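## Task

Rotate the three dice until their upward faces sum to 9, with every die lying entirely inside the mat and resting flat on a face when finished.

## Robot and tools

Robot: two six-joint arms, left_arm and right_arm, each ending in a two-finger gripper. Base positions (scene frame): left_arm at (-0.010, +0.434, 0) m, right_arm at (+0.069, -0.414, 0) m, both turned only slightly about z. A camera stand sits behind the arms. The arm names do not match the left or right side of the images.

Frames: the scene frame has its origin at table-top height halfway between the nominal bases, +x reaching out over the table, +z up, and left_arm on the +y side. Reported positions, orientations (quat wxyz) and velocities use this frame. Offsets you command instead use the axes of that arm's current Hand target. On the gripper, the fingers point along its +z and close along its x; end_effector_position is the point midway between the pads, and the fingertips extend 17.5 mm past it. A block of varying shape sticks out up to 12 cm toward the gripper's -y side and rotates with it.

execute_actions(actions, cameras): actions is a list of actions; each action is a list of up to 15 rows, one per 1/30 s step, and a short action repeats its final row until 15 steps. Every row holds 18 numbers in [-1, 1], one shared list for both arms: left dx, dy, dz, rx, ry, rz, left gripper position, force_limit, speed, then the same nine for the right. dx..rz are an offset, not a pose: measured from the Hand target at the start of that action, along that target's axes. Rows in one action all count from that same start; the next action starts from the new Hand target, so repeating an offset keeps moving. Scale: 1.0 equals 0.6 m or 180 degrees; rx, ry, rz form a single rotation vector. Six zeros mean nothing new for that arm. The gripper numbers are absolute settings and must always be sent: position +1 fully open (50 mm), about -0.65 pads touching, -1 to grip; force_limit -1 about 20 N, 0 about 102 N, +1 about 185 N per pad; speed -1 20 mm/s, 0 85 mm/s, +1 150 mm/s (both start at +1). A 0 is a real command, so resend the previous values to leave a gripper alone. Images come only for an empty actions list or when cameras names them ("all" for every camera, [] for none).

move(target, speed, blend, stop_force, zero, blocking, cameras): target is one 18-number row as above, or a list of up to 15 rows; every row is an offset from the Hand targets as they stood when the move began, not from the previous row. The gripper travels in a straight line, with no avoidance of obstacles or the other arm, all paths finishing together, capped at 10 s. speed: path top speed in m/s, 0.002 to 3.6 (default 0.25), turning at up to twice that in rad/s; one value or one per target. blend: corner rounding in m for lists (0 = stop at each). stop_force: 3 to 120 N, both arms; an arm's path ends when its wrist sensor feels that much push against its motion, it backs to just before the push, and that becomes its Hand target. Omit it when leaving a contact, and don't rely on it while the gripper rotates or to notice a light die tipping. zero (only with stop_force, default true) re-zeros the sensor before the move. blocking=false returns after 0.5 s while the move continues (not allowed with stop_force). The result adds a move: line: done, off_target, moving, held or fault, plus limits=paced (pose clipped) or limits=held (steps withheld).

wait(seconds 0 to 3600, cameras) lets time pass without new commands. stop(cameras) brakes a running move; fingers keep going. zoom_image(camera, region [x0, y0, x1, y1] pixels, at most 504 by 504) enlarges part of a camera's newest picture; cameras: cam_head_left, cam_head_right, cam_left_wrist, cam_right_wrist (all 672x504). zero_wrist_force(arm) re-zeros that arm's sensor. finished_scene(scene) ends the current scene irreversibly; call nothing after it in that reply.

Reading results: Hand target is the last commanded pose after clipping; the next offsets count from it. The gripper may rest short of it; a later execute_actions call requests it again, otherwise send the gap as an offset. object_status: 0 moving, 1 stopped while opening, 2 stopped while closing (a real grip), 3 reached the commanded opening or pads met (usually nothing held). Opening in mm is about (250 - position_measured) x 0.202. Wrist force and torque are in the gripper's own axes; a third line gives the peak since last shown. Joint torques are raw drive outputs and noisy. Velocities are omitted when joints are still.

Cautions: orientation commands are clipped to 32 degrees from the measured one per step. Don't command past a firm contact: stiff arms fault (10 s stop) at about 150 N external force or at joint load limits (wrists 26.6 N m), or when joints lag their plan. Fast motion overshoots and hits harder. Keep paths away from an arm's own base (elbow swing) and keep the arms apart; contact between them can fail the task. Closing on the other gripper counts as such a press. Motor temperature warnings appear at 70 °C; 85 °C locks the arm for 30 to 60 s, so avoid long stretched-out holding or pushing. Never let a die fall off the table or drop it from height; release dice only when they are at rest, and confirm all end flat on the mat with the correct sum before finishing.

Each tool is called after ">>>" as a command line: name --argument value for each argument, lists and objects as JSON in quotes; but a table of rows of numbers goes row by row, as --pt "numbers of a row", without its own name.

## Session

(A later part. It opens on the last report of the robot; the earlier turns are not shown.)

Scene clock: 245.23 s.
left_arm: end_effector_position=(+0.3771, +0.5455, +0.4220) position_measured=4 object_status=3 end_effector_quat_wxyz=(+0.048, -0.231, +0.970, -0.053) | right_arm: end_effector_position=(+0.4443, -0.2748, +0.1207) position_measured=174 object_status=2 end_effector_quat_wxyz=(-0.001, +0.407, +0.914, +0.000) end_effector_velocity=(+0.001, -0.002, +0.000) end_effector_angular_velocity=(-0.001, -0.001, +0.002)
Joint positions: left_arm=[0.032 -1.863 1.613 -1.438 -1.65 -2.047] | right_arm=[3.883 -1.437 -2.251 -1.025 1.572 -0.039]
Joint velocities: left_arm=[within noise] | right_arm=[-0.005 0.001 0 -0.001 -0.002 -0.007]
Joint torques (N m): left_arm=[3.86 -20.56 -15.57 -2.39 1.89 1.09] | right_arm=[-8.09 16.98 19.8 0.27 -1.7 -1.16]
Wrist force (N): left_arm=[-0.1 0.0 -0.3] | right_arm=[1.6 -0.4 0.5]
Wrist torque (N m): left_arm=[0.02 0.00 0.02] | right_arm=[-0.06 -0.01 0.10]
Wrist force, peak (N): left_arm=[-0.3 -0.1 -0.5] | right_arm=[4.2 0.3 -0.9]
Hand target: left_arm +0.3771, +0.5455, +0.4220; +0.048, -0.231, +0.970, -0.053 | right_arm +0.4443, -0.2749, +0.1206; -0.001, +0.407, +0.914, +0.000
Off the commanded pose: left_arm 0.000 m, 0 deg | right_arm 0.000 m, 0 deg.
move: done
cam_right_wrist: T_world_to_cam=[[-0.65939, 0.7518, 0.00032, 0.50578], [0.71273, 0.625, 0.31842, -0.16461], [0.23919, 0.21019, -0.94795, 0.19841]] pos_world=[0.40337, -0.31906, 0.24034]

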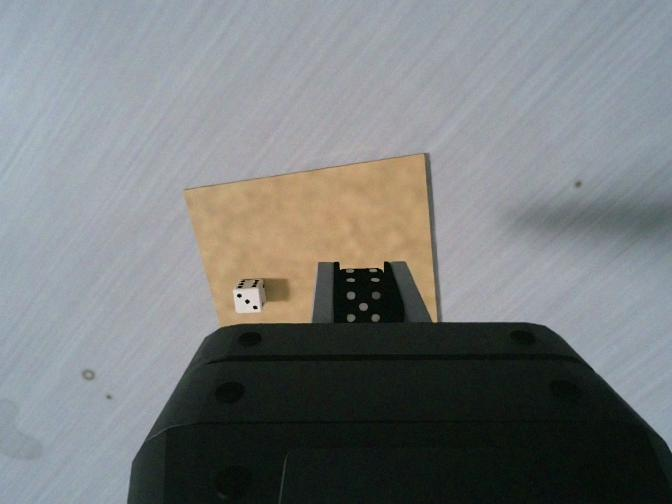

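>>> move --target '[0,0,0,0,0,0,0.992157,1,1,0,0,0.1425,0,0,0,-1,-0.8,-0.6]' --speed 0.15

>>> move --target '[0,0,0,0,0,0,0.992157,1,1,0,0,0.021,0,0,0,-1,-0.8,-0.6]' --speed 0.015 --stop_force 4

>>> move --target '[0,0,0,0,0,0,0.992157,1,1,0,0,0,0,0,0,0.1,-0.8,-1]' --cameras '["cam_right_wrist"]'

Scene clock: 264.83 s.
left_arm: end_effector_position=(+0.3771, +0.5455, +0.4220) position_measured=4 object_status=3 end_effector_quat_wxyz=(+0.048, -0.231, +0.970, -0.053) | right_arm: end_effector_position=(+0.4442, -0.2749, +0.0352) position_measured=174 object_status=2 end_effector_quat_wxyz=(-0.001, +0.407, +0.914, +0.000) end_effector_velocity=(+0.000, +0.000, -0.001) end_effector_angular_velocity=(+0.001, -0.001, -0.002)
Joint positions: left_arm=[0.032 -1.863 1.613 -1.438 -1.65 -2.047] | right_arm=[3.883 -1.611 -2.373 -0.729 1.572 -0.039]
Joint velocities: left_arm=[within noise] | right_arm=[-0.001 -0.002 -0.001 0.005 0 0.001]
Joint torques (N m): left_arm=[3.9 -20.58 -15.77 -2.36 1.85 1.12] | right_arm=[-7.11 12.21 12.38 5.22 -0.46 -1.17]
Wrist force (N): left_arm=[-0.3 0.2 -0.4] | right_arm=[1.4 -0.4 0.6]
Wrist torque (N m): left_arm=[0.05 0.03 0.02] | right_arm=[-0.09 -0.02 0.06]
Wrist force, peak (N): left_arm=[-0.4 0.1 -0.5] | right_arm=[1.6 -0.7 2.8]
Hand target: left_arm +0.3771, +0.5455, +0.4220; +0.048, -0.231, +0.970, -0.053 | right_arm +0.4442, -0.2749, +0.0351; -0.001, +0.407, +0.914, +0.000
Off the commanded pose: left_arm 0.000 m, 0 deg | right_arm 0.000 m, 0 deg.
move: done

Scene clock: 266.33 s.
left_arm: end_effector_position=(+0.3771, +0.5455, +0.4220) position_measured=4 object_status=3 end_effector_quat_wxyz=(+0.048, -0.231, +0.970, -0.053) | right_arm: end_effector_position=(+0.4441, -0.2749, +0.0244) position_measured=174 object_status=2 end_effector_quat_wxyz=(-0.001, +0.407, +0.914, +0.000)
Joint positions: left_arm=[0.032 -1.863 1.613 -1.438 -1.65 -2.047] | right_arm=[3.883 -1.639 -2.385 -0.689 1.572 -0.039]
Joint torques (N m): left_arm=[3.63 -20.8 -16.06 -2.29 1.95 1.04] | right_arm=[-5.37 23.34 22.58 4.34 -0.24 -0.52]
Wrist force (N): left_arm=[-0.1 0.1 -0.1] | right_arm=[1.4 0.1 -0.6]
Wrist torque (N m): left_arm=[0.04 0.01 0.02] | right_arm=[-0.04 0.02 0.07]
Wrist force, peak (N): left_arm=[-0.3 -0.1 -0.4] | right_arm=[4.6 -16.0 -32.0]
Hand target: left_arm +0.3771, +0.5455, +0.4220; +0.048, -0.231, +0.970, -0.053 | right_arm +0.4442, -0.2749, +0.0244; -0.001, +0.407, +0.914, +0.000 (not the last commanded pose)
Off the commanded pose: left_arm 0.000 m, 0 deg | right_arm 0.002 m, 0 deg.
move: contact (right_arm)

Scene clock: 266.90 s.
left_arm: end_effector_position=(+0.3771, +0.5455, +0.4220) position_measured=4 object_status=3 end_effector_quat_wxyz=(+0.048, -0.231, +0.970, -0.053) | right_arm: end_effector_position=(+0.4442, -0.2749, +0.0244) position_measured=138 object_status=0 end_effector_quat_wxyz=(-0.001, +0.407, +0.914, +0.000)
Joint positions: left_arm=[0.032 -1.863 1.613 -1.438 -1.65 -2.047] | right_arm=[3.883 -1.639 -2.385 -0.689 1.572 -0.039]
Joint torques (N m): left_arm=[3.42 -20.48 -15.82 -2.36 1.8 1.04] | right_arm=[-6.34 22.63 23.23 5.46 -1.46 -0.22]
Wrist force (N): left_arm=[0.1 -0.1 -0.4] | right_arm=[1.2 -0.3 0.3]
Wrist torque (N m): left_arm=[0.01 -0.02 0.03] | right_arm=[-0.07 0.02 0.07]
Wrist force, peak (N): left_arm=[0.0 0.1 -0.5] | right_arm=[1.2 -0.4 0.6]
Hand target: left_arm +0.3771, +0.5455, +0.4220; +0.048, -0.231, +0.970, -0.053 | right_arm +0.4442, -0.2749, +0.0244; -0.001, +0.407, +0.914, +0.000
Off the commanded pose: left_arm 0.000 m, 0 deg | right_arm 0.000 m, 0 deg.
move: done
cam_right_wrist: T_world_to_cam=[[-0.65943, 0.75177, 0.00021, 0.50584], [0.71274, 0.6251, 0.3182, -0.13378], [0.23908, 0.20998, -0.94802, 0.10725]] pos_world=[0.40327, -0.31916, 0.14414]

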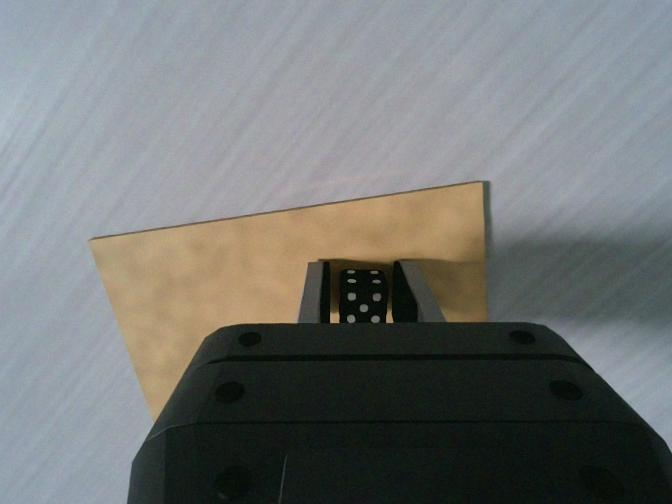

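>>> move --pt "0 0 0 0 0 0 0.992157 1 1 0 0 -0.1667 0 0 0 0.1 -0.8 -1" --pt "0 0 0 0 0 0 0.992157 1 1 0.527 0.7347 -0.126 0 0 0 0.1 -0.8 -1" --pt "0 0 0 0 0 0 0.992157 1 1 0.527 0.7347 -0.126 0 0 0 0.99 -0.8 0.5" --speed '[0.15,0.35,0.35]' --blend '[0.03,0,0]' --cameras '["cam_right_wrist","cam_head_left","cam_head_right"]'

>>> zoom_image --camera "cam_head_left" --region '[400, 240, 490, 320]'

>>> zoom_image --camera "cam_right_wrist" --region '[240, 160, 480, 340]'

Scene clock: 281.67 s.
left_arm: end_effector_position=(+0.3771, +0.5455, +0.4220) position_measured=4 object_status=3 end_effector_quat_wxyz=(+0.048, -0.231, +0.970, -0.053) | right_arm: end_effector_position=(+0.5602, +0.2551, +0.0999) position_measured=4 object_status=3 end_effector_quat_wxyz=(-0.001, +0.407, +0.914, +0.000)
Joint positions: left_arm=[0.032 -1.863 1.613 -1.438 -1.65 -2.047] | right_arm=[4.287 -2.473 -0.839 -1.4 1.572 0.365]
Joint torques (N m): left_arm=[3.4 -20.2 -15.55 -2.32 1.76 0.99] | right_arm=[1.04 51.29 26.15 0.17 0.22 1.44]
Wrist force (N): left_arm=[-0.2 -0.2 -0.2] | right_arm=[1.4 -0.4 0.7]
Wrist torque (N m): left_arm=[-0.01 0.01 0.02] | right_arm=[-0.12 -0.01 0.14]
Wrist force, peak (N): left_arm=[-0.5 0.2 -0.4] | right_arm=[4.0 2.9 0.9]
Hand target: left_arm +0.3771, +0.5455, +0.4220; +0.048, -0.231, +0.970, -0.053 | right_arm +0.5602, +0.2551, +0.0999; -0.001, +0.407, +0.914, +0.000
Off the commanded pose: left_arm 0.000 m, 0 deg | right_arm 0.000 m, 0 deg.
move: done
cam_right_wrist: T_world_to_cam=[[-0.65943, 0.75177, 0.00021, 0.18395], [0.71274, 0.6251, 0.3182, -0.57173], [0.23908, 0.20998, -0.94802, 0.03982]] pos_world=[0.51927, 0.21074, 0.21964]
Images, in order (width x height): cam_head_left 672x504, cam_head_right 672x504, cam_right_wrist 672x504.

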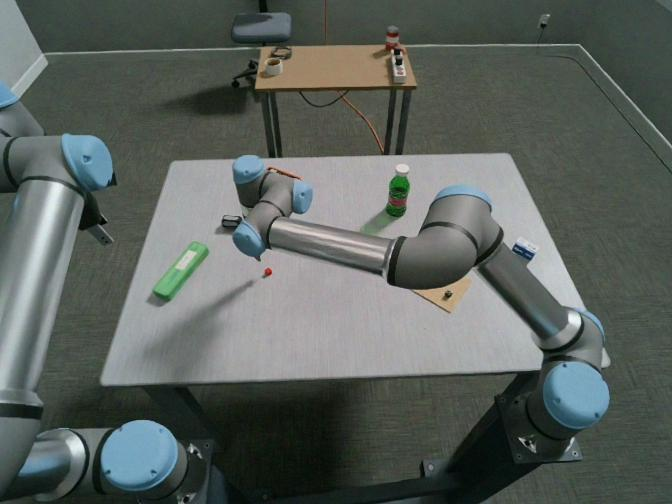

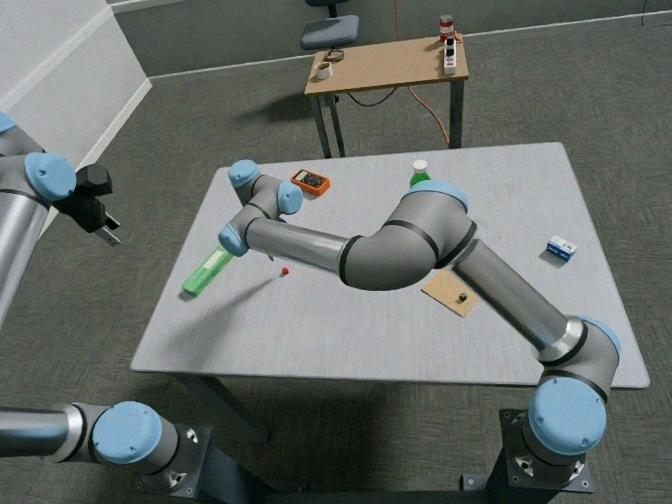

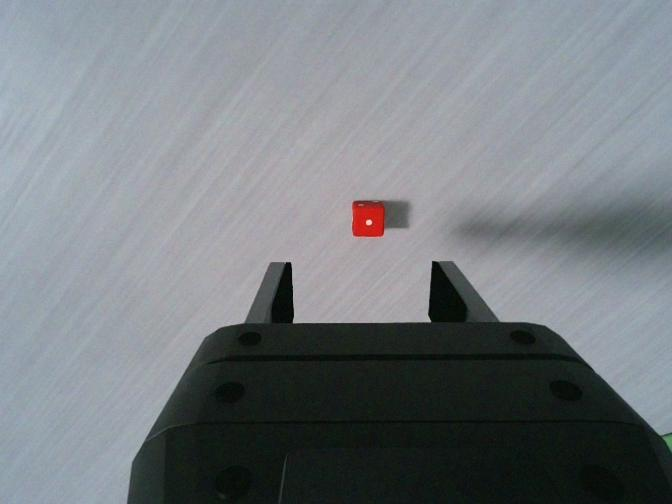

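Scaled by 5.600 from the camera's image (finer frame: 960x720).

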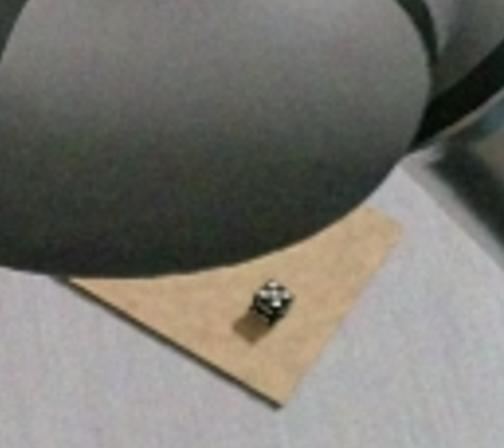

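Scaled by 2.100 from the camera's image (finer frame: 960x720).

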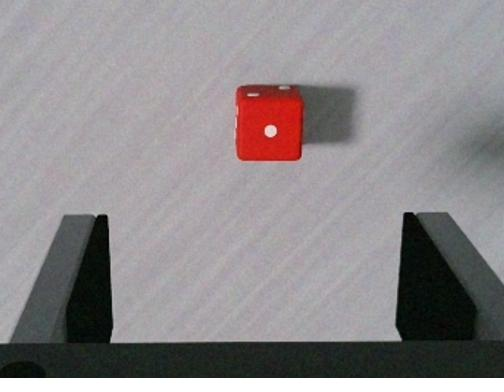

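>>> move --target '[0,0,0,0,0,0,0.992157,1,1,0.0125,-0.0122,0.0917,0,0,0,0.99,-0.8,0.5]' --speed 0.2

>>> move --target '[0,0,0,0,0,0,0.992157,1,1,0,0,0.0392,0,0,0,0.99,-0.8,0.5]' --speed 0.02 --stop_force 5 --cameras '["cam_right_wrist"]'

>>> zoom_image --camera "cam_right_wrist" --region '[240, 160, 480, 340]'

Scene clock: 287.27 s.
left_arm: end_effector_position=(+0.3771, +0.5455, +0.4220) position_measured=4 object_status=3 end_effector_quat_wxyz=(+0.048, -0.231, +0.970, -0.053) | right_arm: end_effector_position=(+0.5496, +0.2558, +0.0449) position_measured=4 object_status=3 end_effector_quat_wxyz=(-0.001, +0.407, +0.914, +0.000)
Joint positions: left_arm=[0.032 -1.863 1.613 -1.438 -1.65 -2.047] | right_arm=[4.299 -2.495 -0.943 -1.275 1.572 0.377]
Joint torques (N m): left_arm=[3.68 -20.23 -15.42 -2.36 1.68 1.05] | right_arm=[-7.53 60.07 18.85 5.33 1.09 -1.3]
Wrist force (N): left_arm=[-0.2 0.0 -0.2] | right_arm=[1.3 -0.3 0.8]
Wrist torque (N m): left_arm=[0.02 0.01 0.02] | right_arm=[-0.11 0.01 0.00]
Wrist force, peak (N): left_arm=[-0.5 -0.1 -0.4] | right_arm=[1.4 -0.9 4.2]
Hand target: left_arm +0.3771, +0.5455, +0.4220; +0.048, -0.231, +0.970, -0.053 | right_arm +0.5497, +0.2558, +0.0449; -0.001, +0.407, +0.914, +0.000
Off the commanded pose: left_arm 0.000 m, 0 deg | right_arm 0.000 m, 0 deg.
move: done

Scene clock: 289.47 s.
left_arm: end_effector_position=(+0.3771, +0.5455, +0.4220) position_measured=4 object_status=3 end_effector_quat_wxyz=(+0.048, -0.231, +0.970, -0.053) | right_arm: end_effector_position=(+0.5496, +0.2557, +0.0214) position_measured=4 object_status=3 end_effector_quat_wxyz=(-0.001, +0.407, +0.914, +0.000)
Joint positions: left_arm=[0.032 -1.863 1.613 -1.438 -1.65 -2.047] | right_arm=[4.299 -2.516 -0.965 -1.231 1.572 0.377]
Joint torques (N m): left_arm=[3.38 -20.35 -15.78 -2.34 1.71 0.86] | right_arm=[0.66 66.75 30.14 0.15 2.03 1.41]
Wrist force (N): left_arm=[-0.2 -0.1 -0.2] | right_arm=[1.4 -0.1 0.6]
Wrist torque (N m): left_arm=[0.01 0.01 0.03] | right_arm=[-0.07 0.00 0.02]
Wrist force, peak (N): left_arm=[-0.2 0.0 -0.5] | right_arm=[1.6 -0.1 0.8]
Hand target: left_arm +0.3771, +0.5455, +0.4220; +0.048, -0.231, +0.970, -0.053 | right_arm +0.5496, +0.2558, +0.0214; -0.001, +0.407, +0.914, +0.000
Off the commanded pose: left_arm 0.000 m, 0 deg | right_arm 0.000 m, 0 deg.
move: done
cam_right_wrist: T_world_to_cam=[[-0.65941, 0.75178, 0.00015, 0.17652], [0.71272, 0.62509, 0.31827, -0.5397], [0.23918, 0.20997, -0.948, -0.03229]] pos_world=[0.50877, 0.21144, 0.14114]

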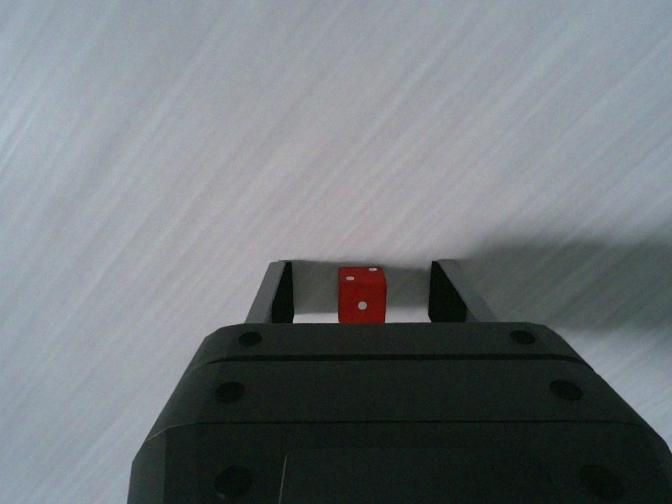

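Scaled by 2.100 from the camera's image (finer frame: 960x720).

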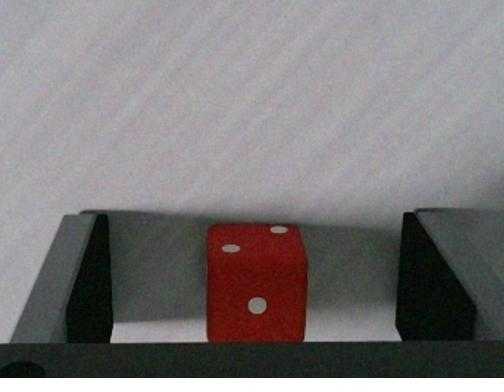

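>>> move --target '[0,0,0,0,0,0,0.992157,1,1,0,0,0,0,0,0,-1,-0.8,-0.6]'

>>> move --pt "0 0 0 0 0 0 0.992157 1 1 0 0 -0.1667 0 0 0 -1 -0.8 -0.6" --pt "0 0 0 0 0 0 0.992157 1 1 -0.526 -0.623 -0.1667 0 0 0 -1 -0.8 -0.6" --speed '[0.15,0.35]' --blend '[0.03,0]' --cameras '["cam_right_wrist"]'

Scene clock: 296.50 s.
left_arm: end_effector_position=(+0.3771, +0.5455, +0.4220) position_measured=4 object_status=3 end_effector_quat_wxyz=(+0.048, -0.231, +0.970, -0.053) | right_arm: end_effector_position=(+0.5496, +0.2558, +0.0214) position_measured=174 object_status=2 end_effector_quat_wxyz=(-0.001, +0.407, +0.914, +0.000)
Joint positions: left_arm=[0.032 -1.863 1.613 -1.438 -1.65 -2.047] | right_arm=[4.299 -2.516 -0.965 -1.231 1.572 0.377]
Joint torques (N m): left_arm=[3.17 -20.67 -15.62 -2.38 1.65 0.79] | right_arm=[6.69 67.93 29.54 0.25 1.98 1.41]
Wrist force (N): left_arm=[-0.1 0.0 -0.3] | right_arm=[1.4 -0.2 0.7]
Wrist torque (N m): left_arm=[0.02 0.01 0.02] | right_arm=[-0.08 0.00 0.02]
Wrist force, peak (N): left_arm=[-0.1 -0.1 -0.6] | right_arm=[1.6 -0.3 0.8]
Hand target: left_arm +0.3771, +0.5455, +0.4220; +0.048, -0.231, +0.970, -0.053 | right_arm +0.5496, +0.2558, +0.0214; -0.001, +0.407, +0.914, +0.000
Off the commanded pose: left_arm 0.000 m, 0 deg | right_arm 0.000 m, 0 deg.
move: done

Scene clock: 299.03 s.
left_arm: end_effector_position=(+0.3771, +0.5455, +0.4220) position_measured=4 object_status=3 end_effector_quat_wxyz=(+0.048, -0.231, +0.970, -0.053) | right_arm: end_effector_position=(+0.4832, -0.2288, +0.1214) position_measured=174 object_status=2 end_effector_quat_wxyz=(-0.001, +0.407, +0.914, +0.000)
Joint positions: left_arm=[0.032 -1.863 1.613 -1.438 -1.65 -2.047] | right_arm=[3.907 -1.574 -2.123 -1.016 1.572 -0.015]
Joint torques (N m): left_arm=[3.01 -20.41 -15.49 -2.44 1.6 0.7] | right_arm=[-7.72 28.49 16.67 1.09 2 -1.12]
Wrist force (N): left_arm=[-0.1 -0.1 -0.2] | right_arm=[1.0 0.0 0.8]
Wrist torque (N m): left_arm=[0.01 0.00 0.02] | right_arm=[-0.05 0.07 -0.06]
Wrist force, peak (N): left_arm=[-0.4 -0.1 -0.4] | right_arm=[-1.9 -4.1 1.1]
Hand target: left_arm +0.3771, +0.5455, +0.4220; +0.048, -0.231, +0.970, -0.053 | right_arm +0.4832, -0.2289, +0.1214; -0.001, +0.407, +0.914, +0.000
Off the commanded pose: left_arm 0.000 m, 0 deg | right_arm 0.000 m, 0 deg.
move: done
cam_right_wrist: T_world_to_cam=[[-0.65936, 0.75183, 0.00016, 0.49694], [0.7128, 0.62506, 0.31814, -0.22136], [0.23909, 0.20989, -0.94804, 0.18015]] pos_world=[0.44238, -0.27306, 0.24114]

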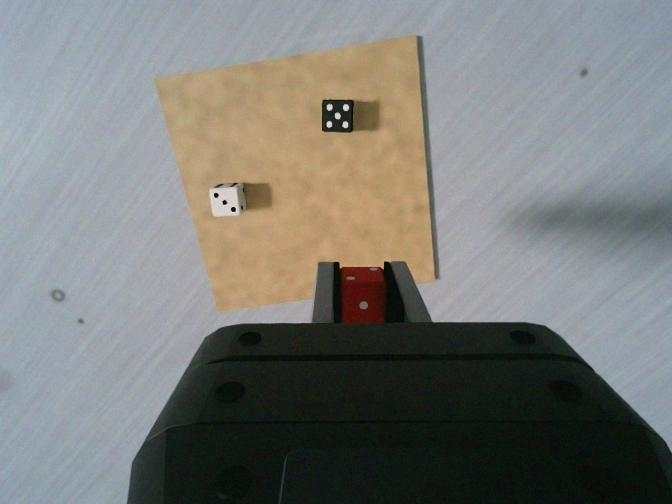

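>>> move --target '[0,0,0,0,0,0,0.992157,1,1,0,0,0.149,0,0,0,-1,-0.8,-0.6]' --speed 0.15

>>> move --target '[0,0,0,0,0,0,0.992157,1,1,0,0,0.0132,0,0,0,-1,-0.8,-0.6]' --speed 0.008 --stop_force 3

>>> move --target '[0,0,0,0,0,0,0.992157,1,1,0,0,0,0,0,0,0.1,-0.8,-1]'

>>> move --pt "0 0 0 0 0 0 0.992157 1 1 0 0 -0.1 0 0 0 0.1 -0.8 -1" --pt "0 0 0 0 0 0 0.992157 1 1 0 -0.1 -0.25 0 0 0 0.1 -0.8 -1" --speed '[0.15,0.25]' --blend '[0.02,0]' --cameras '["cam_right_wrist","cam_head_right"]'

>>> zoom_image --camera "cam_right_wrist" --region '[150, 0, 450, 320]'

Scene clock: 308.03 s.
left_arm: end_effector_position=(+0.3771, +0.5455, +0.4220) position_measured=4 object_status=3 end_effector_quat_wxyz=(+0.048, -0.231, +0.970, -0.053) | right_arm: end_effector_position=(+0.4831, -0.2289, +0.0321) position_measured=174 object_status=2 end_effector_quat_wxyz=(-0.001, +0.407, +0.914, +0.000)
Joint positions: left_arm=[0.032 -1.863 1.613 -1.438 -1.65 -2.047] | right_arm=[3.907 -1.738 -2.237 -0.738 1.572 -0.015]
Joint torques (N m): left_arm=[3.2 -20.3 -15.89 -2.3 1.52 0.79] | right_arm=[-7.07 16.42 13.87 6.18 1.08 -1.09]
Wrist force (N): left_arm=[-0.3 0.1 -0.2] | right_arm=[1.0 -0.1 0.7]
Wrist torque (N m): left_arm=[0.04 0.04 0.02] | right_arm=[-0.01 0.03 -0.04]
Wrist force, peak (N): left_arm=[-0.4 0.0 -0.5] | right_arm=[1.0 -0.3 3.1]
Hand target: left_arm +0.3771, +0.5455, +0.4220; +0.048, -0.231, +0.970, -0.053 | right_arm +0.4831, -0.2289, +0.0320; -0.001, +0.407, +0.914, +0.000
Off the commanded pose: left_arm 0.000 m, 0 deg | right_arm 0.000 m, 0 deg.
move: done

Scene clock: 310.10 s.
left_arm: end_effector_position=(+0.3771, +0.5455, +0.4220) position_measured=4 object_status=3 end_effector_quat_wxyz=(+0.048, -0.231, +0.970, -0.053) | right_arm: end_effector_position=(+0.4831, -0.2289, +0.0241) position_measured=174 object_status=2 end_effector_quat_wxyz=(-0.001, +0.407, +0.914, +0.000)
Joint positions: left_arm=[0.032 -1.863 1.613 -1.438 -1.65 -2.047] | right_arm=[3.907 -1.756 -2.245 -0.713 1.572 -0.015]
Joint torques (N m): left_arm=[2.66 -20.72 -15.74 -2.35 1.56 0.73] | right_arm=[-4.67 34.43 24 0.03 0.73 0.06]
Wrist force (N): left_arm=[-0.3 -0.1 -0.2] | right_arm=[1.1 0.1 0.7]
Wrist torque (N m): left_arm=[0.01 0.04 0.03] | right_arm=[0.02 0.00 -0.04]
Wrist force, peak (N): left_arm=[-0.1 -0.2 -0.5] | right_arm=[1.1 -0.3 0.8]
Hand target: left_arm +0.3771, +0.5455, +0.4220; +0.048, -0.231, +0.970, -0.053 | right_arm +0.4831, -0.2289, +0.0241; -0.001, +0.407, +0.914, +0.000
Off the commanded pose: left_arm 0.000 m, 0 deg | right_arm 0.000 m, 0 deg.
move: done

Scene clock: 310.67 s.
left_arm: end_effector_position=(+0.3771, +0.5455, +0.4220) position_measured=4 object_status=3 end_effector_quat_wxyz=(+0.048, -0.231, +0.970, -0.053) | right_arm: end_effector_position=(+0.4831, -0.2289, +0.0241) position_measured=138 object_status=0 end_effector_quat_wxyz=(-0.001, +0.407, +0.914, +0.000)
Joint positions: left_arm=[0.032 -1.863 1.613 -1.438 -1.65 -2.047] | right_arm=[3.907 -1.756 -2.245 -0.713 1.572 -0.015]
Joint torques (N m): left_arm=[2.58 -20.1 -15.87 -2.28 1.47 0.69] | right_arm=[-4.21 32.82 23.49 0.11 0.63 0.42]
Wrist force (N): left_arm=[-0.2 0.0 -0.3] | right_arm=[1.0 -0.1 0.7]
Wrist torque (N m): left_arm=[0.03 0.02 0.02] | right_arm=[-0.02 0.02 -0.04]
Wrist force, peak (N): left_arm=[-0.4 0.1 -0.4] | right_arm=[1.3 0.0 0.6]
Hand target: left_arm +0.3771, +0.5455, +0.4220; +0.048, -0.231, +0.970, -0.053 | right_arm +0.4831, -0.2289, +0.0241; -0.001, +0.407, +0.914, +0.000
Off the commanded pose: left_arm 0.000 m, 0 deg | right_arm 0.000 m, 0 deg.
move: done

Scene clock: 312.00 s.
left_arm: end_effector_position=(+0.3771, +0.5455, +0.4220) position_measured=4 object_status=3 end_effector_quat_wxyz=(+0.048, -0.231, +0.970, -0.053) | right_arm: end_effector_position=(+0.4387, -0.2690, +0.1742) position_measured=138 object_status=3 end_effector_quat_wxyz=(-0.001, +0.407, +0.914, +0.000) end_effector_velocity=(-0.001, -0.001, +0.000) end_effector_angular_velocity=(-0.002, +0.001, +0.001)
Joint positions: left_arm=[0.032 -1.863 1.613 -1.438 -1.65 -2.047] | right_arm=[3.904 -1.358 -2.161 -1.194 1.572 -0.018]
Joint velocities: left_arm=[within noise] | right_arm=[0.001 0.003 -0.001 -0.005 -0.001 0]
Joint torques (N m): left_arm=[2.41 -20.33 -15.74 -2.27 1.55 0.66] | right_arm=[8.67 21.5 22.51 0.18 -1.76 1.29]
Wrist force (N): left_arm=[-0.1 -0.1 -0.2] | right_arm=[1.1 0.0 0.7]
Wrist torque (N m): left_arm=[0.01 -0.01 0.02] | right_arm=[0.00 0.04 0.01]
Wrist force, peak (N): left_arm=[-0.2 0.1 -0.5] | right_arm=[0.7 -2.6 -2.1]
Hand target: left_arm +0.3771, +0.5455, +0.4220; +0.048, -0.231, +0.970, -0.053 | right_arm +0.4387, -0.2691, +0.1742; -0.001, +0.407, +0.914, +0.000
Off the commanded pose: left_arm 0.000 m, 0 deg | right_arm 0.000 m, 0 deg.
move: done
cam_right_wrist: T_world_to_cam=[[-0.65938, 0.75181, 0.00024, 0.49787], [0.71276, 0.62502, 0.31833, -0.1813], [0.23917, 0.21007, -0.94798, 0.24932]] pos_world=[0.39787, -0.31336, 0.29394]
Images, in order (width x height): cam_head_right 672x504, cam_right_wrist 672x504.

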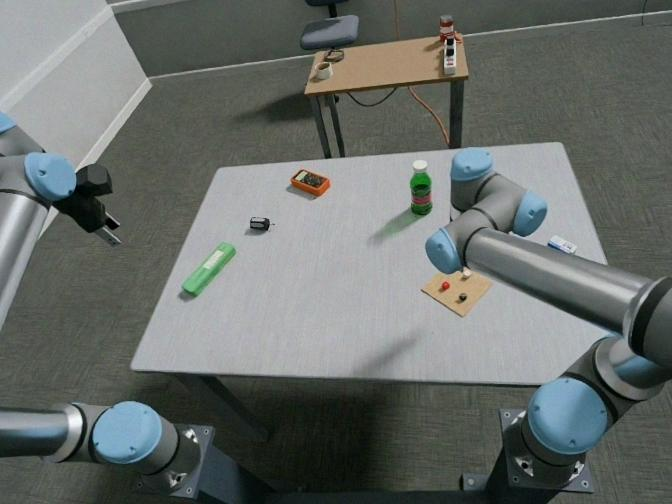

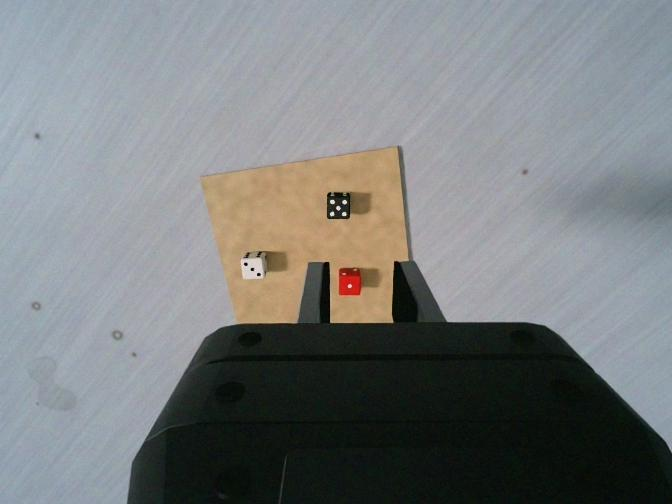

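Scaled by 1.575 from the camera's image (finer frame: 960x720).

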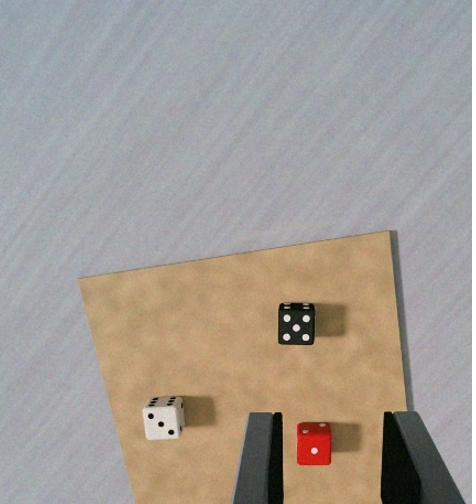

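5 + 3 + 1 = 9, and all three dice are flat on the mat.

>>> finished_scene --scene 2

The scene is finished: the task was done.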